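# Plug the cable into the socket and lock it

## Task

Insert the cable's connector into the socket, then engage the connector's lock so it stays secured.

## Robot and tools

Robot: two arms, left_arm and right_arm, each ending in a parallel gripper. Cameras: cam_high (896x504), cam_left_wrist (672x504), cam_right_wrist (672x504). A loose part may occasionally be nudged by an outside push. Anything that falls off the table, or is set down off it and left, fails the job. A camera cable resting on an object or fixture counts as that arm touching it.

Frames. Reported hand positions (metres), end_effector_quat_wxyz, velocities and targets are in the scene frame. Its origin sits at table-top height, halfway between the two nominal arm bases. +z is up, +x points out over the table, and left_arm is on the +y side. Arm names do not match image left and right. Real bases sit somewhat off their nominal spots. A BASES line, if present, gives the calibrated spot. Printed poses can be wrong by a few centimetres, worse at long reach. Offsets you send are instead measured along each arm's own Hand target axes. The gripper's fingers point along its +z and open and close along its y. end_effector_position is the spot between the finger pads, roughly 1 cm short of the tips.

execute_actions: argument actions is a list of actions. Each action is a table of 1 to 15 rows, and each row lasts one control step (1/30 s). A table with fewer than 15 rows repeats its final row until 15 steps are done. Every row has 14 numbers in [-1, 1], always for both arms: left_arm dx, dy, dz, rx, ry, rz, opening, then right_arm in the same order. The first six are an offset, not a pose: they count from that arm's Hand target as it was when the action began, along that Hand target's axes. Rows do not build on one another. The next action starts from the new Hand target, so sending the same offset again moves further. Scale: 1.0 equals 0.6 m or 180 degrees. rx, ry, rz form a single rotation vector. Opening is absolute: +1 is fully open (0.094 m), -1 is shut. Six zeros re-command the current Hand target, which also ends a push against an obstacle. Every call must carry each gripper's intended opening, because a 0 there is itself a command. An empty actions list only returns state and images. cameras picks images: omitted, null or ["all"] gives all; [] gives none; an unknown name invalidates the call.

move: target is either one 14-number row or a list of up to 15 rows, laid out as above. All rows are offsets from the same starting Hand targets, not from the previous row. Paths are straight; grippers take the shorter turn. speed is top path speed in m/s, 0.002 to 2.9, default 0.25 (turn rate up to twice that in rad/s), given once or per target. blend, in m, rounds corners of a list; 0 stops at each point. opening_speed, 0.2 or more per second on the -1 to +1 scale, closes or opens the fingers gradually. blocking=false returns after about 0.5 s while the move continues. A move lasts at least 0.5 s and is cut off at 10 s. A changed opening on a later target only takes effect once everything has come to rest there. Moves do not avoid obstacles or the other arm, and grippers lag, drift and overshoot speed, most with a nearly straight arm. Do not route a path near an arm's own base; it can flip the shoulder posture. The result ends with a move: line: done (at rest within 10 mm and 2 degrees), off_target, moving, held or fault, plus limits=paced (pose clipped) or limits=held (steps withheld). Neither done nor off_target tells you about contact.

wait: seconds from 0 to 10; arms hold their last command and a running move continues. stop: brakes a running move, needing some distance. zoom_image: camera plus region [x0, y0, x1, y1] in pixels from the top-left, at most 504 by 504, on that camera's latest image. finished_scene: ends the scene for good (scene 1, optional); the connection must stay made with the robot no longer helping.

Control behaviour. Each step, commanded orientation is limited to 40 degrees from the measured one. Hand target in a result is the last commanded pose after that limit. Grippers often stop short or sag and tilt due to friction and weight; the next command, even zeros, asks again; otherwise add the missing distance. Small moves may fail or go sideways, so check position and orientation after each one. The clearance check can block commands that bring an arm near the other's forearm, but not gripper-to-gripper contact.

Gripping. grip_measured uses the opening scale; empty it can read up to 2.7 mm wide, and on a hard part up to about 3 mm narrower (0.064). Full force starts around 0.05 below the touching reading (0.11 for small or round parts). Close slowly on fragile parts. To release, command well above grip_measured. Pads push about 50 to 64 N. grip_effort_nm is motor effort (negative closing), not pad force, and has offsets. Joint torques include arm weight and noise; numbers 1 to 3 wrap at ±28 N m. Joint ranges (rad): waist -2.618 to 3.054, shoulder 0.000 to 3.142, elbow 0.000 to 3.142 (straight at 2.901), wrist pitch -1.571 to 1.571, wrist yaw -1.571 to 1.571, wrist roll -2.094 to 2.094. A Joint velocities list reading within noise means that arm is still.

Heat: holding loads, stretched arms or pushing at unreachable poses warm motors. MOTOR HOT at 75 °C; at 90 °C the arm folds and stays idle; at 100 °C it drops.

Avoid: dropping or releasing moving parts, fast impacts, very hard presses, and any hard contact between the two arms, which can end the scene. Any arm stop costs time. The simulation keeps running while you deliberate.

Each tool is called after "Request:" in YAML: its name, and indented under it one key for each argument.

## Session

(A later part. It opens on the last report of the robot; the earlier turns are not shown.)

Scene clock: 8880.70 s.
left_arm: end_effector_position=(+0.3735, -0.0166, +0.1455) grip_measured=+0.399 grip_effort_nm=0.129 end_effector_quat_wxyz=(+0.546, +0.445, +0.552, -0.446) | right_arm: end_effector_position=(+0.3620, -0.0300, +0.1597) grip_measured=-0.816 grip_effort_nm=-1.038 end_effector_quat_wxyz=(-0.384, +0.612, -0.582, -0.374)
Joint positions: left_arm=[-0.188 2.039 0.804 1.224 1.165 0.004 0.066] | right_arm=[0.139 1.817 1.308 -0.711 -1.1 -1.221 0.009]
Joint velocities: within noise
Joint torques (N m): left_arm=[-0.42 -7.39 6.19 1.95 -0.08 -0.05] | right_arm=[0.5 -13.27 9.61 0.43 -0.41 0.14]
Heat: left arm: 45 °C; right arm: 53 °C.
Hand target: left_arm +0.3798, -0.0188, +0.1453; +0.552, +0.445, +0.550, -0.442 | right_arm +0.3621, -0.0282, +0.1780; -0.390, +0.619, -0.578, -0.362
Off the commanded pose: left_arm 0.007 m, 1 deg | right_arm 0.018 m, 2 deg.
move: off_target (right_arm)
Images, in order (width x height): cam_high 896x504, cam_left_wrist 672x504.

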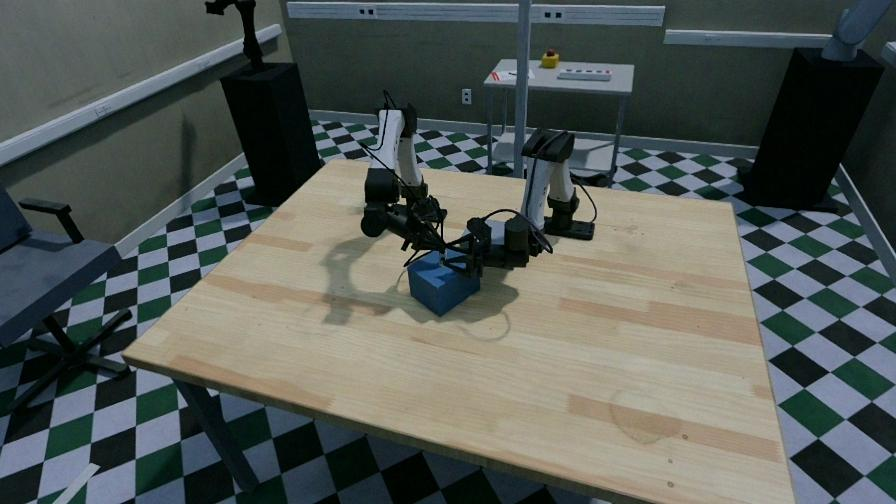

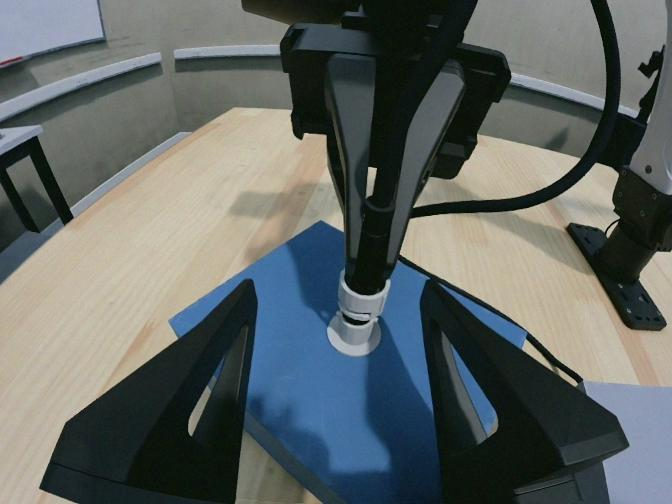

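Request:
move:
  target: [0,0,0,0,0,0,0.4,0.0173,0.0012,0.0102,0,0,0,-0.92]
  speed: 0.03
  cameras: ["cam_left_wrist","cam_right_wrist"]

Request:
zoom_image:
  camera: "cam_left_wrist"
  region: [320, 265, 395, 340]

Request:
zoom_image:
  camera: "cam_right_wrist"
  region: [300, 300, 390, 390]

Scene clock: 8898.80 s.
left_arm: end_effector_position=(+0.3735, -0.0166, +0.1455) grip_measured=+0.399 grip_effort_nm=0.115 end_effector_quat_wxyz=(+0.546, +0.445, +0.552, -0.446) | right_arm: end_effector_position=(+0.3625, -0.0300, +0.1599) grip_measured=-0.816 grip_effort_nm=-1.048 end_effector_quat_wxyz=(-0.384, +0.612, -0.583, -0.373)
Joint positions: left_arm=[-0.188 2.039 0.804 1.224 1.165 0.004 0.066] | right_arm=[0.139 1.817 1.308 -0.71 -1.099 -1.217 0.009]
Joint velocities: within noise
Joint torques (N m): left_arm=[-0.47 -7.38 6.19 1.95 -0.08 -0.04] | right_arm=[0.57 -12.01 6.74 0.88 -0.45 0.11]
Heat: left arm: 45 °C; right arm: 52 °C.
Hand target: left_arm +0.3798, -0.0188, +0.1453; +0.552, +0.445, +0.550, -0.442 | right_arm +0.3622, -0.0272, +0.1660; -0.390, +0.619, -0.578, -0.362
Off the commanded pose: left_arm 0.007 m, 1 deg | right_arm 0.007 m, 2 deg.
move: done
Images, in order (width x height): cam_left_wrist 672x504, cam_right_wrist 672x504.

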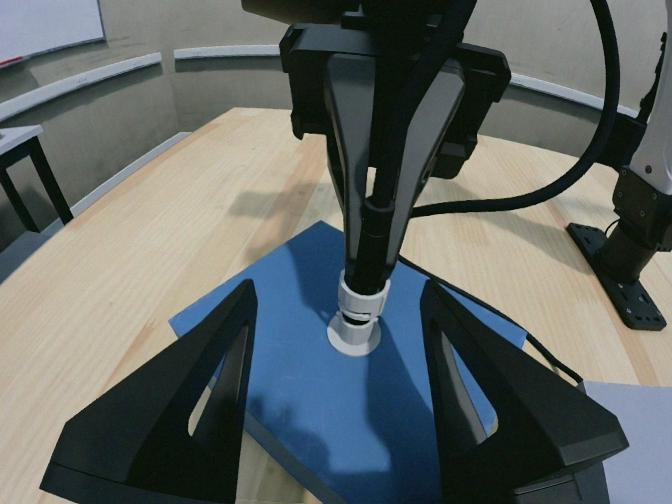

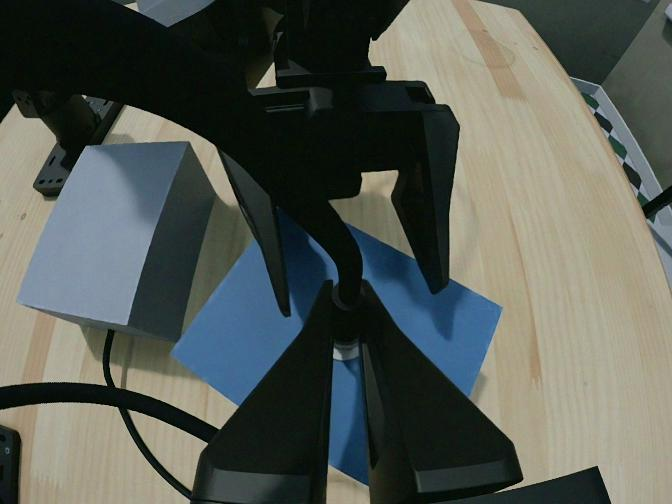

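Scaled by 6.720 from the camera's 672x504 image, which has a finer 960x720 frame.

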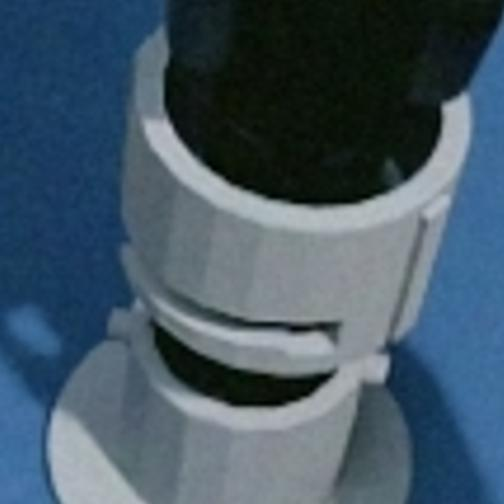

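Scaled by 5.600 from the camera's 672x504 image, which has a finer 960x720 frame.

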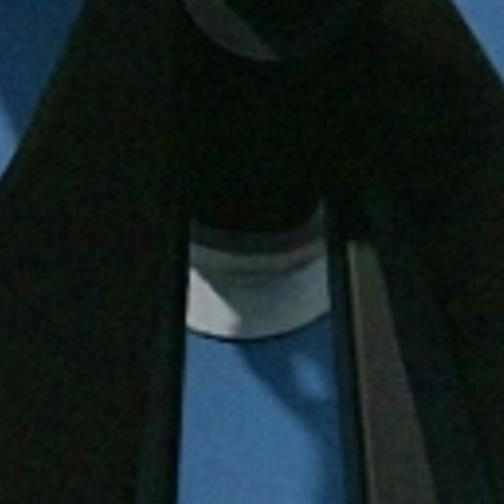

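Request:
move:
  target: [0,0,0,0,0,0,0.4,0.00899,0.00064,0.00435,0,0,0,-0.92]
  speed: 0.03
  cameras: ["cam_left_wrist"]

Scene clock: 8931.80 s.
left_arm: end_effector_position=(+0.3735, -0.0166, +0.1455) grip_measured=+0.399 grip_effort_nm=0.110 end_effector_quat_wxyz=(+0.546, +0.445, +0.552, -0.446) | right_arm: end_effector_position=(+0.3635, -0.0300, +0.1568) grip_measured=-0.816 grip_effort_nm=-1.043 end_effector_quat_wxyz=(-0.383, +0.615, -0.584, -0.366)
Joint positions: left_arm=[-0.188 2.039 0.804 1.224 1.165 0.004 0.066] | right_arm=[0.142 1.817 1.303 -0.698 -1.084 -1.216 0.009]
Joint velocities: within noise
Joint torques (N m): left_arm=[-0.42 -7.39 6.24 1.94 -0.08 -0.04] | right_arm=[0.47 -11.29 5.65 1.01 -0.56 0.1]
Heat: left arm: 45 °C; right arm: 51 °C.
Hand target: left_arm +0.3798, -0.0188, +0.1453; +0.552, +0.445, +0.550, -0.442 | right_arm +0.3622, -0.0272, +0.1600; -0.390, +0.619, -0.578, -0.362
Off the commanded pose: left_arm 0.007 m, 1 deg | right_arm 0.004 m, 1 deg.
move: done
Images, in order (width x height): cam_left_wrist 672x504.

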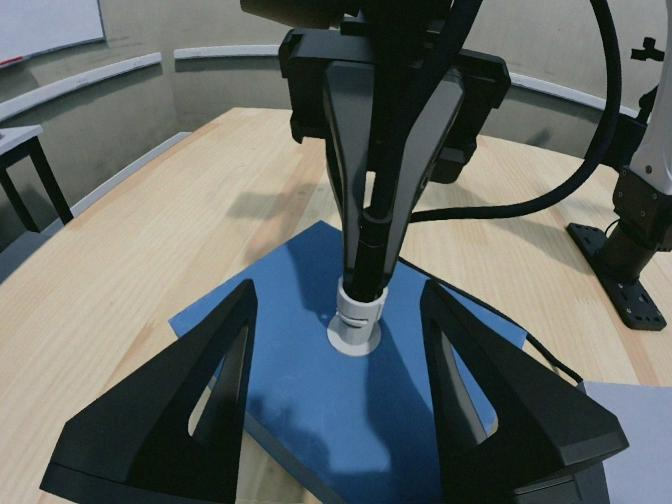

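Request:
zoom_image:
  camera: "cam_left_wrist"
  region: [315, 260, 405, 350]

Scaled by 5.600 from the camera's 672x504 image, which has a finer 960x720 frame.

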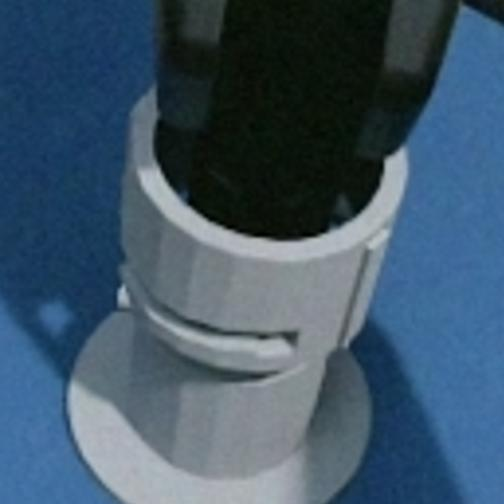

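Request:
wait:
  seconds: 0

Request:
zoom_image:
  camera: "cam_high"
  region: [420, 225, 480, 285]

Request:
zoom_image:
  camera: "cam_right_wrist"
  region: [280, 280, 400, 400]

Scene clock: 8961.70 s.
left_arm: end_effector_position=(+0.3735, -0.0166, +0.1455) grip_measured=+0.399 grip_effort_nm=0.115 end_effector_quat_wxyz=(+0.546, +0.445, +0.552, -0.446) | right_arm: end_effector_position=(+0.3635, -0.0300, +0.1568) grip_measured=-0.816 grip_effort_nm=-1.043 end_effector_quat_wxyz=(-0.383, +0.615, -0.584, -0.366)
Joint positions: left_arm=[-0.188 2.039 0.804 1.224 1.165 0.004 0.066] | right_arm=[0.142 1.817 1.303 -0.698 -1.084 -1.216 0.009]
Joint velocities: within noise
Joint torques (N m): left_arm=[-0.43 -7.42 6.22 1.94 -0.07 -0.06] | right_arm=[0.49 -11.33 5.52 0.99 -0.59 0.13]
Heat: left arm: 45 °C; right arm: 50 °C.
Hand target: left_arm +0.3798, -0.0188, +0.1453; +0.552, +0.445, +0.550, -0.442 | right_arm +0.3622, -0.0272, +0.1600; -0.390, +0.619, -0.578, -0.362
Tool commands: left_gripper/opening=+0.4 right_gripper/opening=-0.92
Off the commanded pose: left_arm 0.007 m, 1 deg | right_arm 0.004 m, 1 deg.

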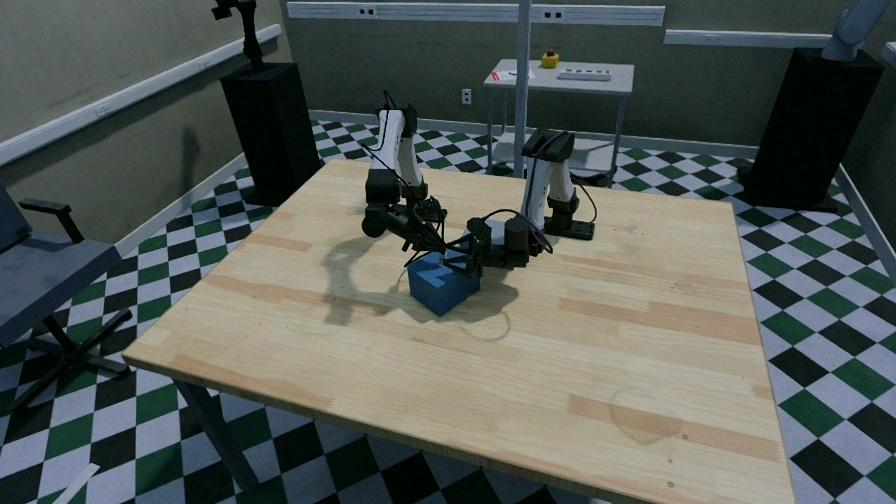

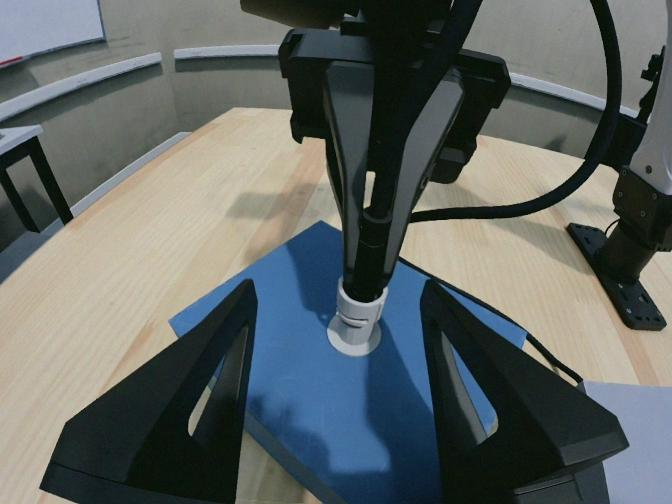

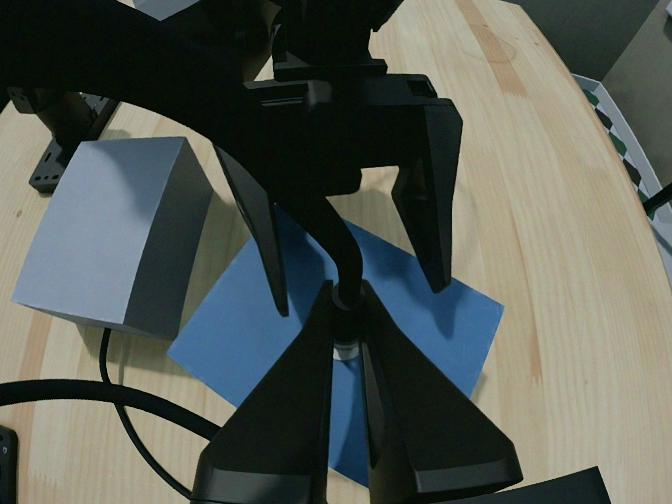

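Scaled by 8.400.

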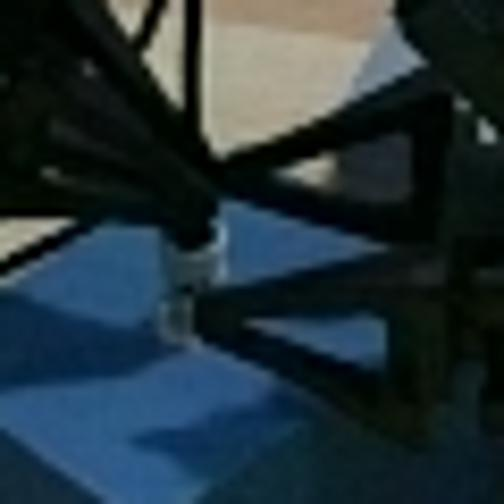

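Scaled by 4.200 from the camera's 672x504 image, which has a finer 960x720 frame.

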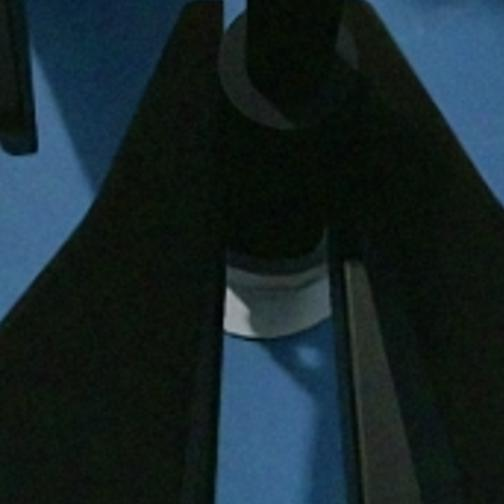

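Request:
move:
  target: [0,0,0,0,0,0,0.4,0.00749,0.00053,0.00363,0,0,0,-0.92]
  speed: 0.03
  cameras: ["cam_left_wrist"]

Request:
zoom_image:
  camera: "cam_left_wrist"
  region: [315, 260, 405, 350]

Scene clock: 9007.63 s.
left_arm: end_effector_position=(+0.3735, -0.0166, +0.1455) grip_measured=+0.399 grip_effort_nm=0.115 end_effector_quat_wxyz=(+0.546, +0.445, +0.552, -0.446) | right_arm: end_effector_position=(+0.3630, -0.0293, +0.1562) grip_measured=-0.816 grip_effort_nm=-1.043 end_effector_quat_wxyz=(-0.387, +0.614, -0.581, -0.369)
Joint positions: left_arm=[-0.188 2.039 0.804 1.224 1.165 0.004 0.066] | right_arm=[0.142 1.817 1.293 -0.682 -1.094 -1.216 0.009]
Joint velocities: within noise
Joint torques (N m): left_arm=[-0.43 -7.46 6.22 1.93 -0.1 -0.05] | right_arm=[0.53 -10.77 5.23 1.07 -0.44 0.12]
Heat: left arm: 45 °C; right arm: 49 °C.
Hand target: left_arm +0.3798, -0.0188, +0.1453; +0.552, +0.445, +0.550, -0.442 | right_arm +0.3622, -0.0272, +0.1550; -0.390, +0.619, -0.578, -0.362
Off the commanded pose: left_arm 0.007 m, 1 deg | right_arm 0.003 m, 1 deg.
move: done
Images, in order (width x height): cam_left_wrist 672x504.

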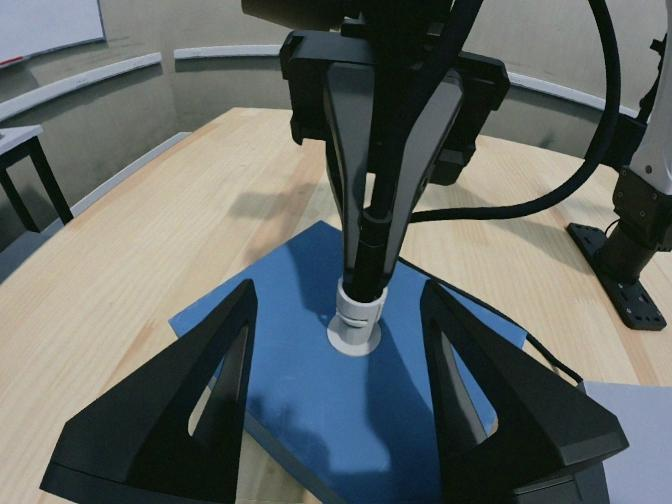

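Scaled by 5.600 from the camera's 672x504 image, which has a finer 960x720 frame.

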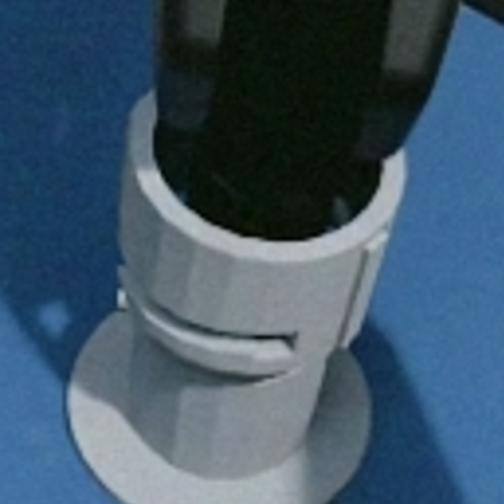

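Request:
zoom_image:
  camera: "cam_left_wrist"
  region: [332, 296, 382, 346]

Scaled by 10.080 from the camera's 672x504 image, which has a finer 960x720 frame.

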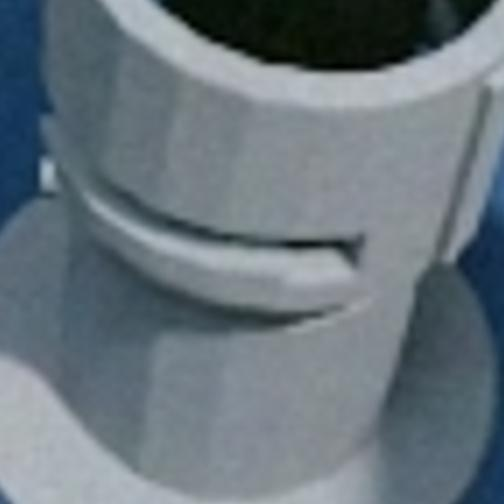

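Request:
move:
  target:
    - [0,0,0,0,0,0,0.4,0,0,0,0.01498,0.00107,0.00725,-0.92]
    - [0,0,0,0,0,0,0.4,0,0,0,-0.01498,-0.00107,-0.00725,-0.92]
    - [0,0,0,0,0,0,0.4,0,0,0,0,0,0,-0.92]
  speed: 0.04
  cameras: []

Scene clock: 9091.00 s.
left_arm: end_effector_position=(+0.3735, -0.0166, +0.1455) grip_measured=+0.399 grip_effort_nm=0.110 end_effector_quat_wxyz=(+0.546, +0.445, +0.552, -0.446) | right_arm: end_effector_position=(+0.3627, -0.0282, +0.1556) grip_measured=-0.816 grip_effort_nm=-1.048 end_effector_quat_wxyz=(-0.385, +0.612, -0.579, -0.377)
Joint positions: left_arm=[-0.188 2.039 0.804 1.224 1.165 0.004 0.066] | right_arm=[0.142 1.828 1.299 -0.688 -1.109 -1.218 0.009]
Joint velocities: within noise
Joint torques (N m): left_arm=[-0.42 -7.43 6.23 1.94 -0.08 -0.05] | right_arm=[0.49 -11.85 4.79 1.06 -0.37 0.14]
Heat: left arm: 45 °C; right arm: 49 °C.
Hand target: left_arm +0.3798, -0.0188, +0.1453; +0.552, +0.445, +0.550, -0.442 | right_arm +0.3622, -0.0272, +0.1550; -0.390, +0.619, -0.578, -0.362
Off the commanded pose: left_arm 0.007 m, 1 deg | right_arm 0.001 m, 2 deg.
move: done
No camera images: "cameras" was empty.

Request:
wait:
  seconds: 0
  cameras: ["cam_left_wrist", "cam_high"]

Request:
zoom_image:
  camera: "cam_left_wrist"
  region: [315, 260, 405, 350]

Scene clock: 9113.87 s.
left_arm: end_effector_position=(+0.3735, -0.0166, +0.1455) grip_measured=+0.399 grip_effort_nm=0.120 end_effector_quat_wxyz=(+0.546, +0.445, +0.552, -0.446) | right_arm: end_effector_position=(+0.3628, -0.0282, +0.1557) grip_measured=-0.816 grip_effort_nm=-1.053 end_effector_quat_wxyz=(-0.385, +0.611, -0.579, -0.377)
Joint positions: left_arm=[-0.188 2.039 0.804 1.224 1.165 0.004 0.066] | right_arm=[0.142 1.828 1.299 -0.688 -1.109 -1.216 0.009]
Joint velocities: within noise
Joint torques (N m): left_arm=[-0.44 -7.41 6.23 1.94 -0.1 -0.05] | right_arm=[0.38 -11.9 4.96 1.07 -0.35 0.11]
Heat: left arm: 45 °C; right arm: 49 °C.
Hand target: left_arm +0.3798, -0.0188, +0.1453; +0.552, +0.445, +0.550, -0.442 | right_arm +0.3622, -0.0272, +0.1551; -0.390, +0.619, -0.578, -0.362
Tool commands: left_gripper/opening=+0.4 right_gripper/opening=-0.92
Off the commanded pose: left_arm 0.007 m, 1 deg | right_arm 0.001 m, 2 deg.
Images, in order (width x height): cam_high 896x504, cam_left_wrist 672x504.

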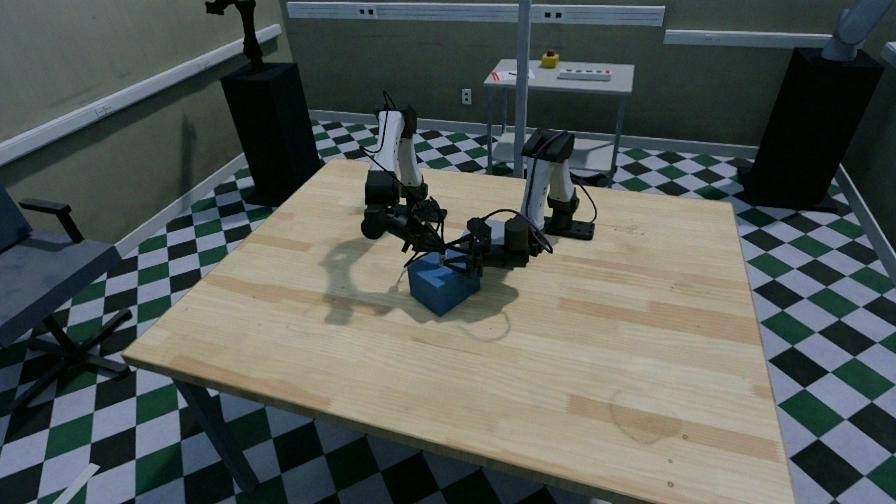

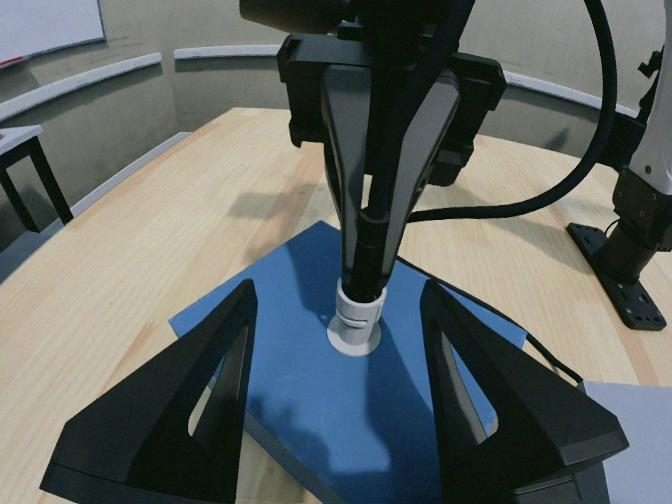

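Scaled by 5.600 from the camera's 672x504 image, which has a finer 960x720 frame.

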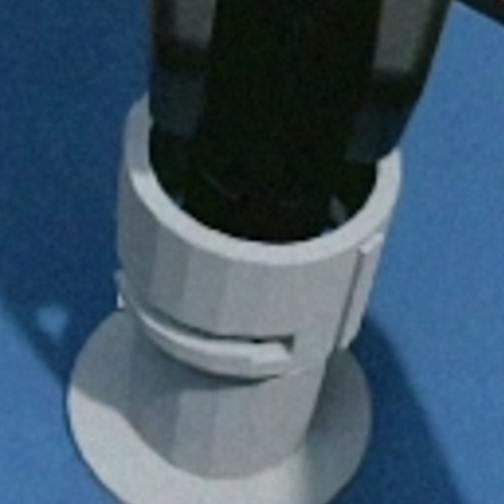

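Request:
move:
  target: [0,0,0,0,0,0,0.4,0,0,0,-0.02497,-0.00178,-0.01208,-0.92]
  speed: 0.05
  cameras: ["cam_left_wrist"]

Request:
zoom_image:
  camera: "cam_left_wrist"
  region: [332, 296, 382, 346]

Scene clock: 9149.43 s.
left_arm: end_effector_position=(+0.3735, -0.0166, +0.1455) grip_measured=+0.399 grip_effort_nm=0.125 end_effector_quat_wxyz=(+0.546, +0.445, +0.552, -0.446) | right_arm: end_effector_position=(+0.3610, -0.0283, +0.1554) grip_measured=-0.816 grip_effort_nm=-1.043 end_effector_quat_wxyz=(-0.378, +0.638, -0.554, -0.378)
Joint positions: left_arm=[-0.188 2.039 0.804 1.224 1.165 0.004 0.066] | right_arm=[0.141 1.878 1.381 -0.834 -1.113 -1.375 0.009]
Joint velocities: within noise
Joint torques (N m): left_arm=[-0.43 -7.41 6.22 1.95 -0.08 -0.04] | right_arm=[0.02 -8.66 8.8 0.24 -0.58 -0.21]
Heat: left arm: 45 °C; right arm: 50 °C.
Hand target: left_arm +0.3798, -0.0188, +0.1453; +0.552, +0.445, +0.550, -0.442 | right_arm +0.3622, -0.0272, +0.1550; -0.374, +0.643, -0.551, -0.378
Off the commanded pose: left_arm 0.007 m, 1 deg | right_arm 0.002 m, 1 deg.
move: done
Images, in order (width x height): cam_left_wrist 672x504.

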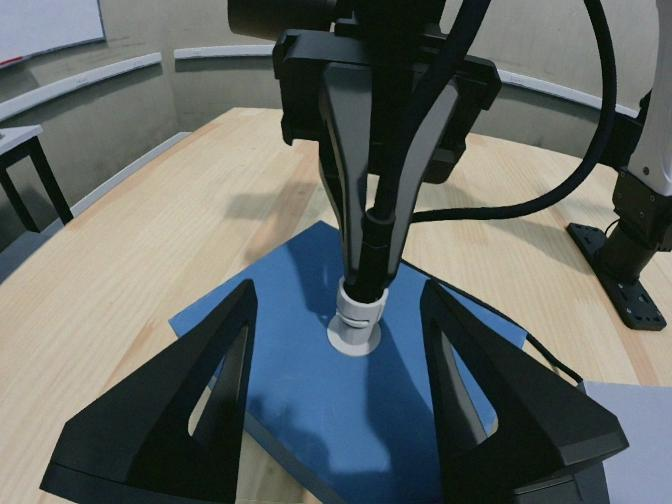

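Scaled by 10.080 from the camera's 672x504 image, which has a finer 960x720 frame.

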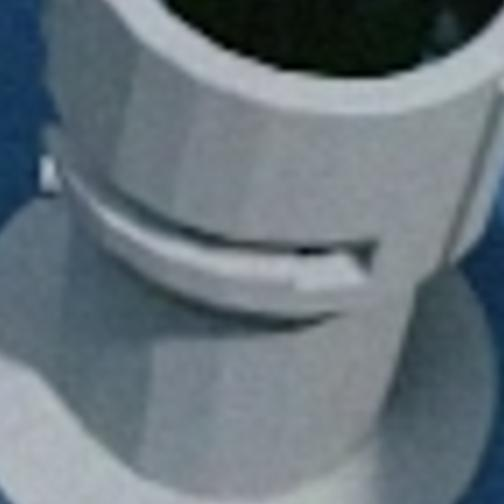

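Request:
move:
  target:
    - [0,0,0,0,0,0,0.4,0,0,0,-0.02497,-0.00178,-0.01208,-0.92]
    - [0,0,0,0,0,0,0.4,0,0,0,0.02497,0.00178,0.01208,-0.92]
  speed: 0.04
  cameras: []

Scene clock: 9178.10 s.
left_arm: end_effector_position=(+0.3735, -0.0166, +0.1455) grip_measured=+0.399 grip_effort_nm=0.115 end_effector_quat_wxyz=(+0.546, +0.445, +0.552, -0.446) | right_arm: end_effector_position=(+0.3632, -0.0287, +0.1557) grip_measured=-0.816 grip_effort_nm=-1.048 end_effector_quat_wxyz=(-0.387, +0.609, -0.577, -0.382)
Joint positions: left_arm=[-0.188 2.039 0.804 1.224 1.165 0.004 0.066] | right_arm=[0.138 1.833 1.298 -0.686 -1.122 -1.219 0.009]
Joint velocities: within noise
Joint torques (N m): left_arm=[-0.46 -7.41 6.27 1.94 -0.09 -0.05] | right_arm=[0.58 -12.41 4.96 1 -0.23 0.11]
Heat: left arm: 45 °C; right arm: 49 °C.
Hand target: left_arm +0.3798, -0.0188, +0.1453; +0.552, +0.445, +0.550, -0.442 | right_arm +0.3623, -0.0272, +0.1551; -0.390, +0.619, -0.578, -0.361
Off the commanded pose: left_arm 0.007 m, 1 deg | right_arm 0.002 m, 3 deg.
move: off_target (right_arm)
No camera images: "cameras" was empty.

Request:
move:
  target: [0,0,0,0,0,0,0.4,0,0,0,-0.04994,-0.00356,-0.02417,-0.92]
  speed: 0.05
  cameras: ["cam_left_wrist"]

Request:
zoom_image:
  camera: "cam_left_wrist"
  region: [332, 286, 392, 346]

Scene clock: 9217.90 s.
left_arm: end_effector_position=(+0.3735, -0.0166, +0.1455) grip_measured=+0.399 grip_effort_nm=0.120 end_effector_quat_wxyz=(+0.546, +0.445, +0.552, -0.446) | right_arm: end_effector_position=(+0.3611, -0.0284, +0.1551) grip_measured=-0.816 grip_effort_nm=-1.048 end_effector_quat_wxyz=(-0.360, +0.658, -0.529, -0.398)
Joint positions: left_arm=[-0.188 2.039 0.804 1.224 1.165 0.004 0.066] | right_arm=[0.138 1.977 1.522 -1.061 -1.131 -1.568 0.009]
Joint velocities: within noise
Joint torques (N m): left_arm=[-0.47 -7.42 6.19 1.94 -0.09 -0.05] | right_arm=[0.28 -9.46 8.62 -0.09 -0.53 -0.32]
Heat: left arm: 45 °C; right arm: 50 °C.
Hand target: left_arm +0.3798, -0.0188, +0.1453; +0.552, +0.445, +0.550, -0.442 | right_arm +0.3622, -0.0272, +0.1550; -0.357, +0.667, -0.522, -0.394
Off the commanded pose: left_arm 0.007 m, 1 deg | right_arm 0.002 m, 1 deg.
move: done
Images, in order (width x height): cam_left_wrist 672x504.

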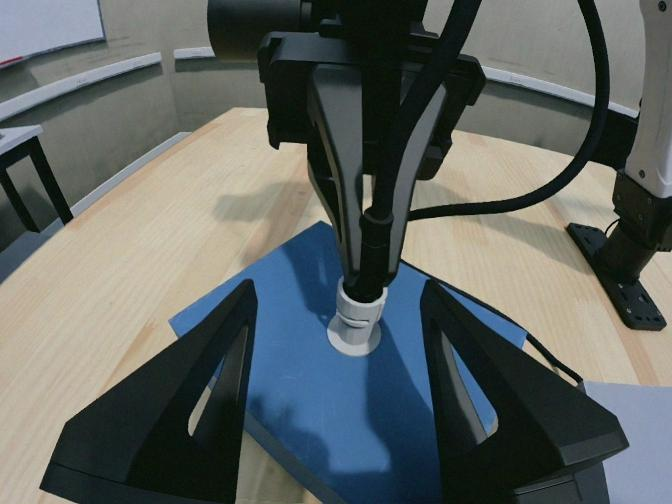

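Scaled by 8.400 from the camera's 672x504 image, which has a finer 960x720 frame.

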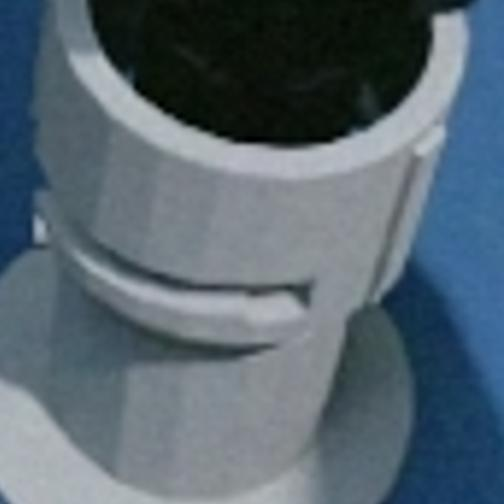

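Request:
move:
  target:
    - [0,0,0,0,0,0,0.4,0,0,0,0.02497,0.00178,0.01208,-0.92]
    - [0,0,0,0,0,0,0.4,0.00749,0.00053,0.00362,0.02497,0.00178,0.01208,-0.92]
  speed: 0.04
  cameras: []

Scene clock: 9238.73 s.
left_arm: end_effector_position=(+0.3735, -0.0166, +0.1455) grip_measured=+0.399 grip_effort_nm=0.115 end_effector_quat_wxyz=(+0.546, +0.445, +0.552, -0.446) | right_arm: end_effector_position=(+0.3623, -0.0279, +0.1550) grip_measured=-0.816 grip_effort_nm=-1.043 end_effector_quat_wxyz=(-0.372, +0.634, -0.551, -0.395)
Joint positions: left_arm=[-0.188 2.039 0.804 1.224 1.165 0.004 0.066] | right_arm=[0.137 1.916 1.422 -0.895 -1.139 -1.411 0.009]
Joint velocities: within noise
Joint torques (N m): left_arm=[-0.44 -7.42 6.2 1.93 -0.09 -0.04] | right_arm=[0.31 -11.74 4.36 0.87 -0.37 0.09]
Heat: left arm: 45 °C; right arm: 51 °C.
Hand target: left_arm +0.3798, -0.0188, +0.1453; +0.552, +0.445, +0.550, -0.442 | right_arm +0.3622, -0.0273, +0.1500; -0.374, +0.643, -0.551, -0.378
Off the commanded pose: left_arm 0.007 m, 1 deg | right_arm 0.005 m, 2 deg.
move: done
No camera images: "cameras" was empty.

Request:
move:
  target:
    - [0,0,0,0,0,0,0.4,0.00512,0.00078,-0.00304,0.00999,0.00904,0.00483,-0.92]
    - [0,0,0,0,0,0,0.4,0.00370,0.00040,-0.00005,0.00999,0.01738,0.00483,-0.92]
    - [0,0,0,0,0,0,0.4,0.00619,0.00106,-0.00529,0.00999,0.00349,0.00483,-0.92]
    - [0,0,0,0,0,0,0.4,0.00450,0.00316,-0.00211,0.00999,0.00904,0.00483,-0.92]
    - [0,0,0,0,0,0,0.4,0.00503,-0.00180,-0.00248,0.00999,0.00904,0.00483,-0.92]
    - [0,0,0,0,0,0,0.4,0.00477,0.00068,-0.00230,0.00999,0.00904,0.00483,-0.92]
  speed: 0.03
  cameras: ["cam_left_wrist"]

Request:
zoom_image:
  camera: "cam_left_wrist"
  region: [332, 286, 392, 346]

Scene clock: 9297.37 s.
left_arm: end_effector_position=(+0.3735, -0.0166, +0.1455) grip_measured=+0.399 grip_effort_nm=0.120 end_effector_quat_wxyz=(+0.546, +0.445, +0.552, -0.446) | right_arm: end_effector_position=(+0.3621, -0.0284, +0.1550) grip_measured=-0.816 grip_effort_nm=-1.043 end_effector_quat_wxyz=(-0.379, +0.628, -0.559, -0.386)
Joint positions: left_arm=[-0.188 2.039 0.804 1.224 1.165 0.004 0.066] | right_arm=[0.137 1.879 1.369 -0.811 -1.13 -1.344 0.009]
Joint velocities: within noise
Joint torques (N m): left_arm=[-0.42 -7.47 6.24 1.95 -0.09 -0.05] | right_arm=[0.39 -11.6 5.11 0.77 -0.12 0.03]
Heat: left arm: 45 °C; right arm: 53 °C.
Hand target: left_arm +0.3798, -0.0188, +0.1453; +0.552, +0.445, +0.550, -0.442 | right_arm +0.3622, -0.0297, +0.1481; -0.373, +0.639, -0.567, -0.363
Off the commanded pose: left_arm 0.007 m, 1 deg | right_arm 0.007 m, 3 deg.
move: off_target (right_arm)
Images, in order (width x height): cam_left_wrist 672x504.

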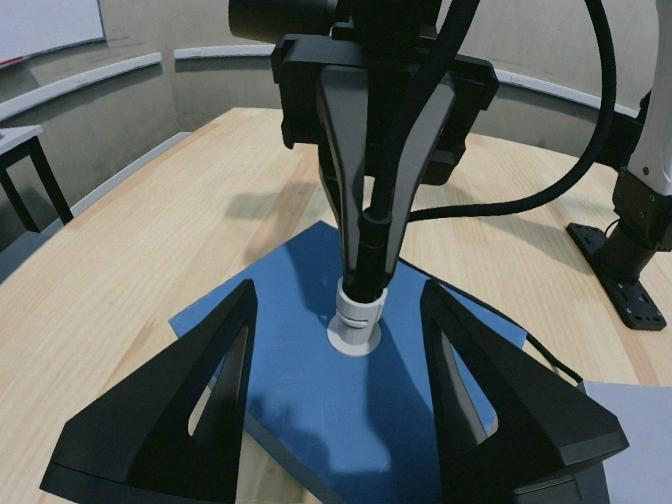

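Scaled by 8.400 from the camera's 672x504 image, which has a finer 960x720 frame.

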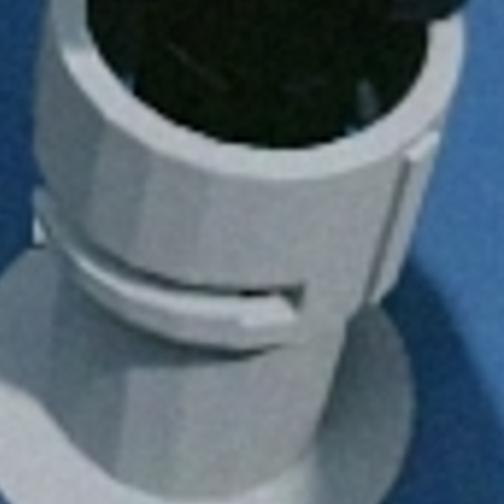

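Request:
move:
  target: [0,0,0,0,0,0,0.4,-0.02070,-0.00152,-0.01072,0,-0.00833,0,-0.92]
  speed: 0.05
  cameras: []

Scene clock: 9335.70 s.
left_arm: end_effector_position=(+0.3735, -0.0166, +0.1455) grip_measured=+0.399 grip_effort_nm=0.120 end_effector_quat_wxyz=(+0.546, +0.445, +0.552, -0.446) | right_arm: end_effector_position=(+0.3621, -0.0284, +0.1555) grip_measured=-0.816 grip_effort_nm=-1.048 end_effector_quat_wxyz=(-0.380, +0.628, -0.559, -0.386)
Joint positions: left_arm=[-0.188 2.039 0.804 1.224 1.165 0.004 0.066] | right_arm=[0.137 1.878 1.369 -0.811 -1.13 -1.344 0.009]
Joint velocities: within noise
Joint torques (N m): left_arm=[-0.5 -7.42 6.19 1.94 -0.09 -0.04] | right_arm=[-0.02 -12.83 7.13 0.45 -0.34 0.14]
Heat: left arm: 45 °C; right arm: 50 °C.
Hand target: left_arm +0.3798, -0.0188, +0.1453; +0.552, +0.445, +0.550, -0.442 | right_arm +0.3622, -0.0297, +0.1621; -0.381, +0.634, -0.562, -0.372
Off the commanded pose: left_arm 0.007 m, 1 deg | right_arm 0.007 m, 2 deg.
move: done
No camera images: "cameras" was empty.

Request:
move:
  target: [0,0,0,0,0,0,0.4,0,0,0,0.05000,0.00361,0.02421,-0.92]
  speed: 0.05
  cameras: ["cam_left_wrist"]

Request:
zoom_image:
  camera: "cam_left_wrist"
  region: [332, 286, 392, 346]

Scene clock: 9346.93 s.
left_arm: end_effector_position=(+0.3735, -0.0166, +0.1454) grip_measured=+0.399 grip_effort_nm=0.120 end_effector_quat_wxyz=(+0.546, +0.445, +0.552, -0.446) | right_arm: end_effector_position=(+0.3640, -0.0302, +0.1566) grip_measured=-0.816 grip_effort_nm=-1.043 end_effector_quat_wxyz=(+0.405, -0.580, +0.615, +0.349)
Joint positions: left_arm=[-0.188 2.039 0.804 1.223 1.165 0.004 0.066] | right_arm=[0.15 1.722 1.154 -0.448 -1.042 -0.992 0.009]
Joint velocities: within noise
Joint torques (N m): left_arm=[-0.42 -7.42 6.23 1.94 -0.08 -0.05] | right_arm=[0.39 -12.23 5.35 1.22 -0.32 0.19]
Heat: left arm: 45 °C; right arm: 51 °C.
Hand target: left_arm +0.3798, -0.0188, +0.1453; +0.552, +0.445, +0.550, -0.442 | right_arm +0.3621, -0.0297, +0.1619; -0.411, +0.582, -0.615, -0.337
Off the commanded pose: left_arm 0.007 m, 1 deg | right_arm 0.006 m, 2 deg.
move: done
Images, in order (width x height): cam_left_wrist 672x504.

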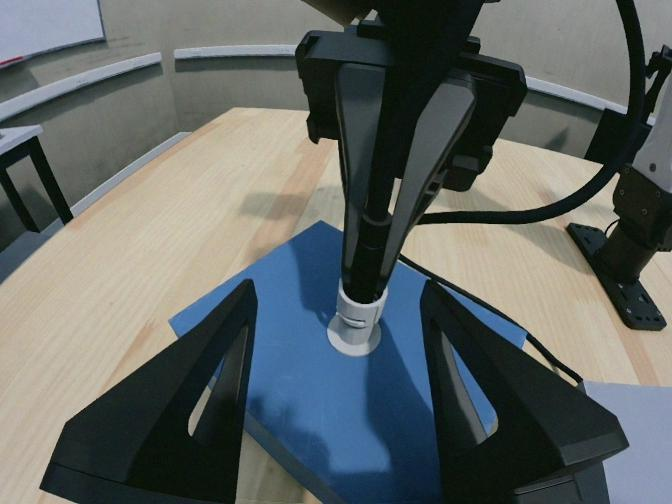

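Scaled by 8.400 from the camera's 672x504 image, which has a finer 960x720 frame.

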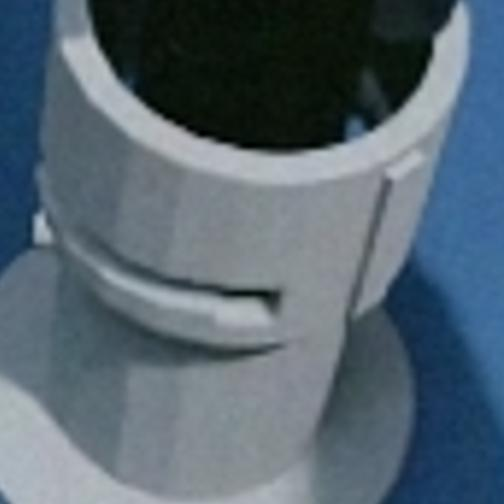

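Request:
move:
  target: [0,0,0,0,0,0,0.4,0,0,0,-0.08000,-0.00578,-0.03872,-0.92]
  speed: 0.08
  cameras: ["cam_left_wrist"]

Request:
zoom_image:
  camera: "cam_left_wrist"
  region: [332, 286, 392, 346]

Scene clock: 9378.53 s.
left_arm: end_effector_position=(+0.3735, -0.0166, +0.1454) grip_measured=+0.399 grip_effort_nm=0.115 end_effector_quat_wxyz=(+0.546, +0.445, +0.552, -0.446) | right_arm: end_effector_position=(+0.3609, -0.0282, +0.1558) grip_measured=-0.816 grip_effort_nm=-1.043 end_effector_quat_wxyz=(-0.358, +0.660, -0.533, -0.390)
Joint positions: left_arm=[-0.188 2.039 0.804 1.223 1.165 0.004 0.066] | right_arm=[0.141 1.961 1.511 -1.041 -1.114 -1.546 0.009]
Joint velocities: within noise
Joint torques (N m): left_arm=[-0.49 -7.39 6.24 1.93 -0.09 -0.06] | right_arm=[-0.81 -10.28 9.22 -0.19 -0.69 -0.23]
Heat: left arm: 45 °C; right arm: 51 °C.
Hand target: left_arm +0.3798, -0.0188, +0.1453; +0.552, +0.445, +0.550, -0.442 | right_arm +0.3622, -0.0298, +0.1620; -0.360, +0.662, -0.528, -0.391
Off the commanded pose: left_arm 0.007 m, 1 deg | right_arm 0.006 m, 1 deg.
move: done
Images, in order (width x height): cam_left_wrist 672x504.

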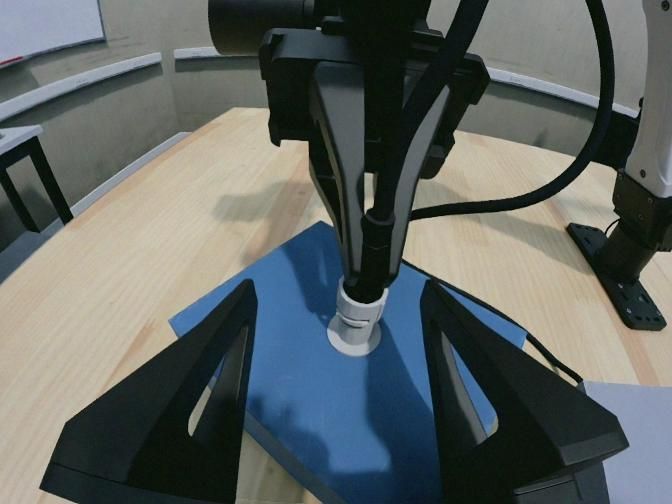

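Scaled by 8.400 from the camera's 672x504 image, which has a finer 960x720 frame.

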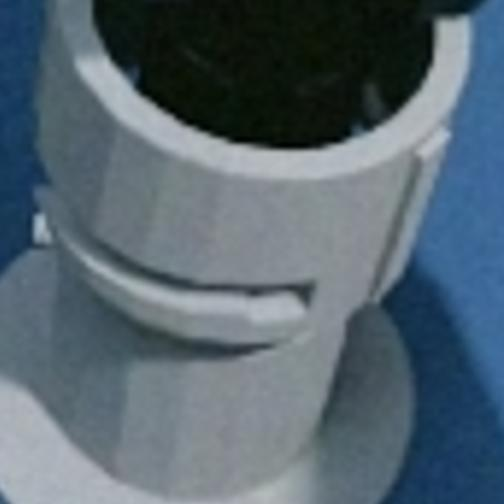

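Request:
move:
  target: [0,-0.01567,0.01417,0,0,0.0206,0.4,0,0,0,0,0,0,-0.92]
  speed: 0.05
  cameras: ["cam_left_wrist"]

Scene clock: 9462.27 s.
left_arm: end_effector_position=(+0.3714, -0.0272, +0.1454) grip_measured=+0.399 grip_effort_nm=0.110 end_effector_quat_wxyz=(+0.558, +0.459, +0.540, -0.432) | right_arm: end_effector_position=(+0.3608, -0.0282, +0.1558) grip_measured=-0.816 grip_effort_nm=-1.048 end_effector_quat_wxyz=(-0.358, +0.660, -0.533, -0.390)
Joint positions: left_arm=[-0.219 2.039 0.804 1.223 1.134 0.056 0.066] | right_arm=[0.141 1.961 1.512 -1.042 -1.114 -1.547 0.009]
Joint velocities: within noise
Joint torques (N m): left_arm=[-0.65 -8.49 4.55 2.05 -0.14 0.08] | right_arm=[-0.66 -10.19 9.28 -0.18 -0.65 -0.28]
Heat: left arm: 45 °C; right arm: 50 °C.
Hand target: left_arm +0.3725, -0.0291, +0.1452; +0.566, +0.462, +0.535, -0.424 | right_arm +0.3623, -0.0298, +0.1621; -0.361, +0.662, -0.528, -0.391
Off the commanded pose: left_arm 0.002 m, 1 deg | right_arm 0.007 m, 1 deg.
move: done
Images, in order (width x height): cam_left_wrist 672x504.

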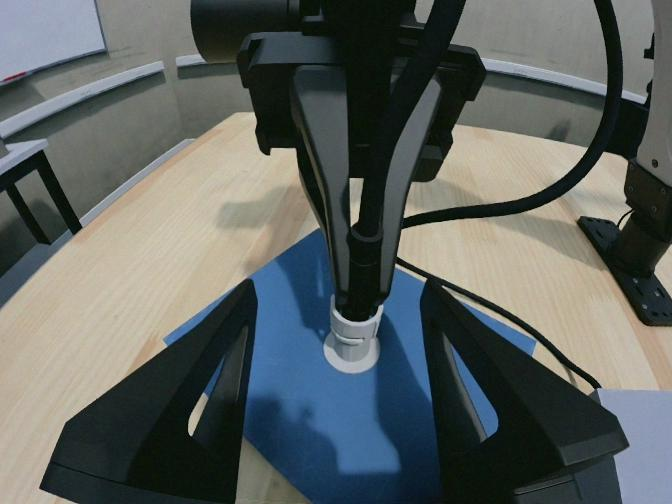

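Request:
move:
  target: [0,-0.0125,0,0,0,0,0.4,0,0,0,0,0,0,-0.92]
  speed: 0.05
  cameras: ["cam_left_wrist"]

Request:
zoom_image:
  camera: "cam_left_wrist"
  region: [300, 270, 390, 360]

Scene clock: 9472.80 s.
left_arm: end_effector_position=(+0.3660, -0.0287, +0.1400) grip_measured=+0.399 grip_effort_nm=0.110 end_effector_quat_wxyz=(+0.554, +0.457, +0.545, -0.433) | right_arm: end_effector_position=(+0.3608, -0.0283, +0.1558) grip_measured=-0.816 grip_effort_nm=-1.043 end_effector_quat_wxyz=(-0.358, +0.660, -0.533, -0.390)
Joint positions: left_arm=[-0.227 2.039 0.781 1.232 1.125 0.057 0.066] | right_arm=[0.141 1.961 1.512 -1.042 -1.114 -1.547 0.009]
Joint velocities: within noise
Joint torques (N m): left_arm=[-0.85 -9.74 3.92 2.16 -0.1 0.08] | right_arm=[-0.77 -10.22 9.24 -0.2 -0.64 -0.29]
Heat: left arm: 45 °C; right arm: 50 °C.
Hand target: left_arm +0.3653, -0.0307, +0.1447; +0.566, +0.462, +0.535, -0.424 | right_arm +0.3622, -0.0298, +0.1621; -0.361, +0.662, -0.528, -0.391
Off the commanded pose: left_arm 0.005 m, 2 deg | right_arm 0.007 m, 1 deg.
move: done
Images, in order (width x height): cam_left_wrist 672x504.

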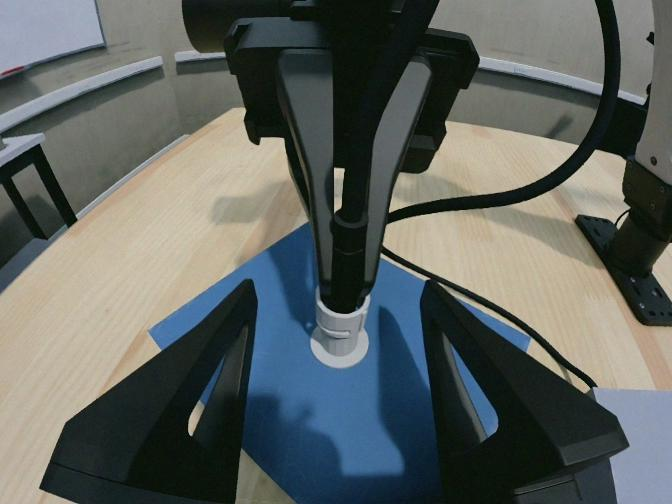

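Scaled by 5.600 from the camera's 672x504 image, which has a finer 960x720 frame.

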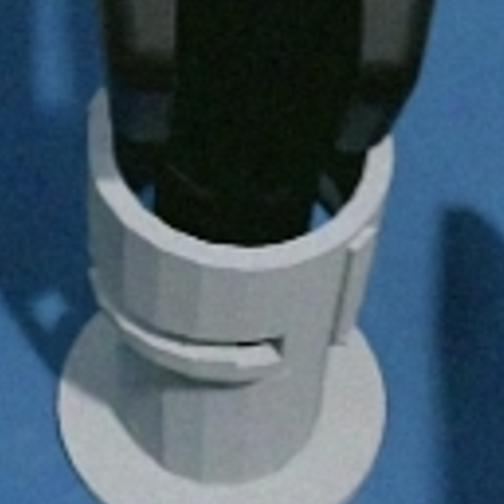

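Request:
move:
  target: [0,-0.0028,0,0,0,0,-0.45,0,0,0,0,0,0,-0.92]
  speed: 0.05
  opening_speed: 0.6
  cameras: ["cam_left_wrist"]

Request:
zoom_image:
  camera: "cam_left_wrist"
  region: [290, 260, 390, 360]

Scene clock: 9498.73 s.
left_arm: end_effector_position=(+0.3641, -0.0298, +0.1400) grip_measured=-0.448 grip_effort_nm=-0.046 end_effector_quat_wxyz=(+0.555, +0.458, +0.543, -0.433) | right_arm: end_effector_position=(+0.3608, -0.0283, +0.1558) grip_measured=-0.816 grip_effort_nm=-1.043 end_effector_quat_wxyz=(-0.358, +0.660, -0.533, -0.390)
Joint positions: left_arm=[-0.231 2.039 0.775 1.243 1.123 0.057 0.026] | right_arm=[0.141 1.961 1.512 -1.042 -1.114 -1.547 0.009]
Joint velocities: within noise
Joint torques (N m): left_arm=[-0.66 -10 3.85 2.07 -0.1 0.08] | right_arm=[-0.75 -9.98 9.26 -0.15 -0.63 -0.25]
Heat: left arm: 47 °C; right arm: 50 °C.
Hand target: left_arm +0.3635, -0.0312, +0.1446; +0.566, +0.462, +0.535, -0.424 | right_arm +0.3622, -0.0298, +0.1621; -0.360, +0.662, -0.528, -0.391
Off the commanded pose: left_arm 0.005 m, 2 deg | right_arm 0.007 m, 1 deg.
move: done
Images, in order (width x height): cam_left_wrist 672x504.

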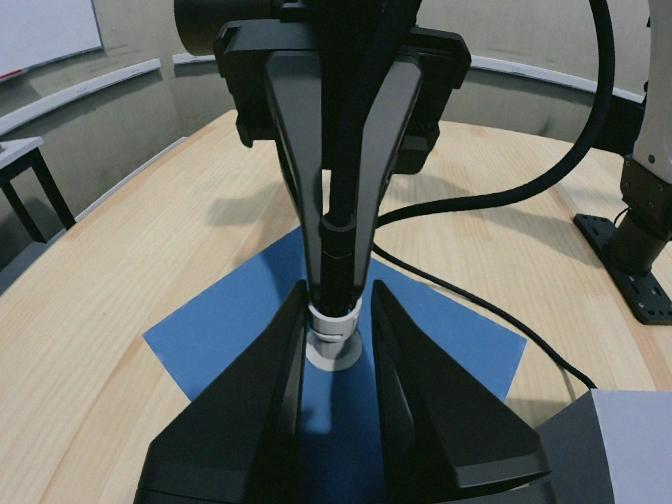

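Scaled by 5.040 from the camera's 672x504 image, which has a finer 960x720 frame.

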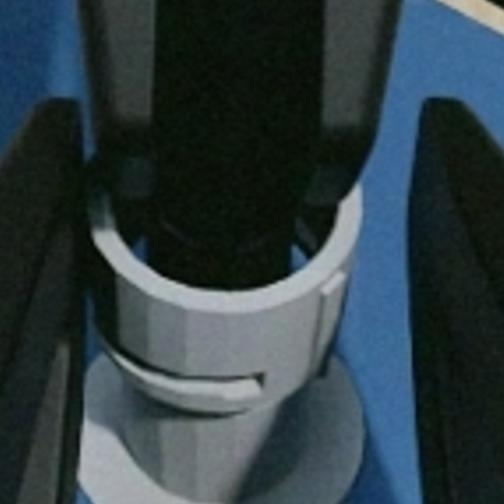

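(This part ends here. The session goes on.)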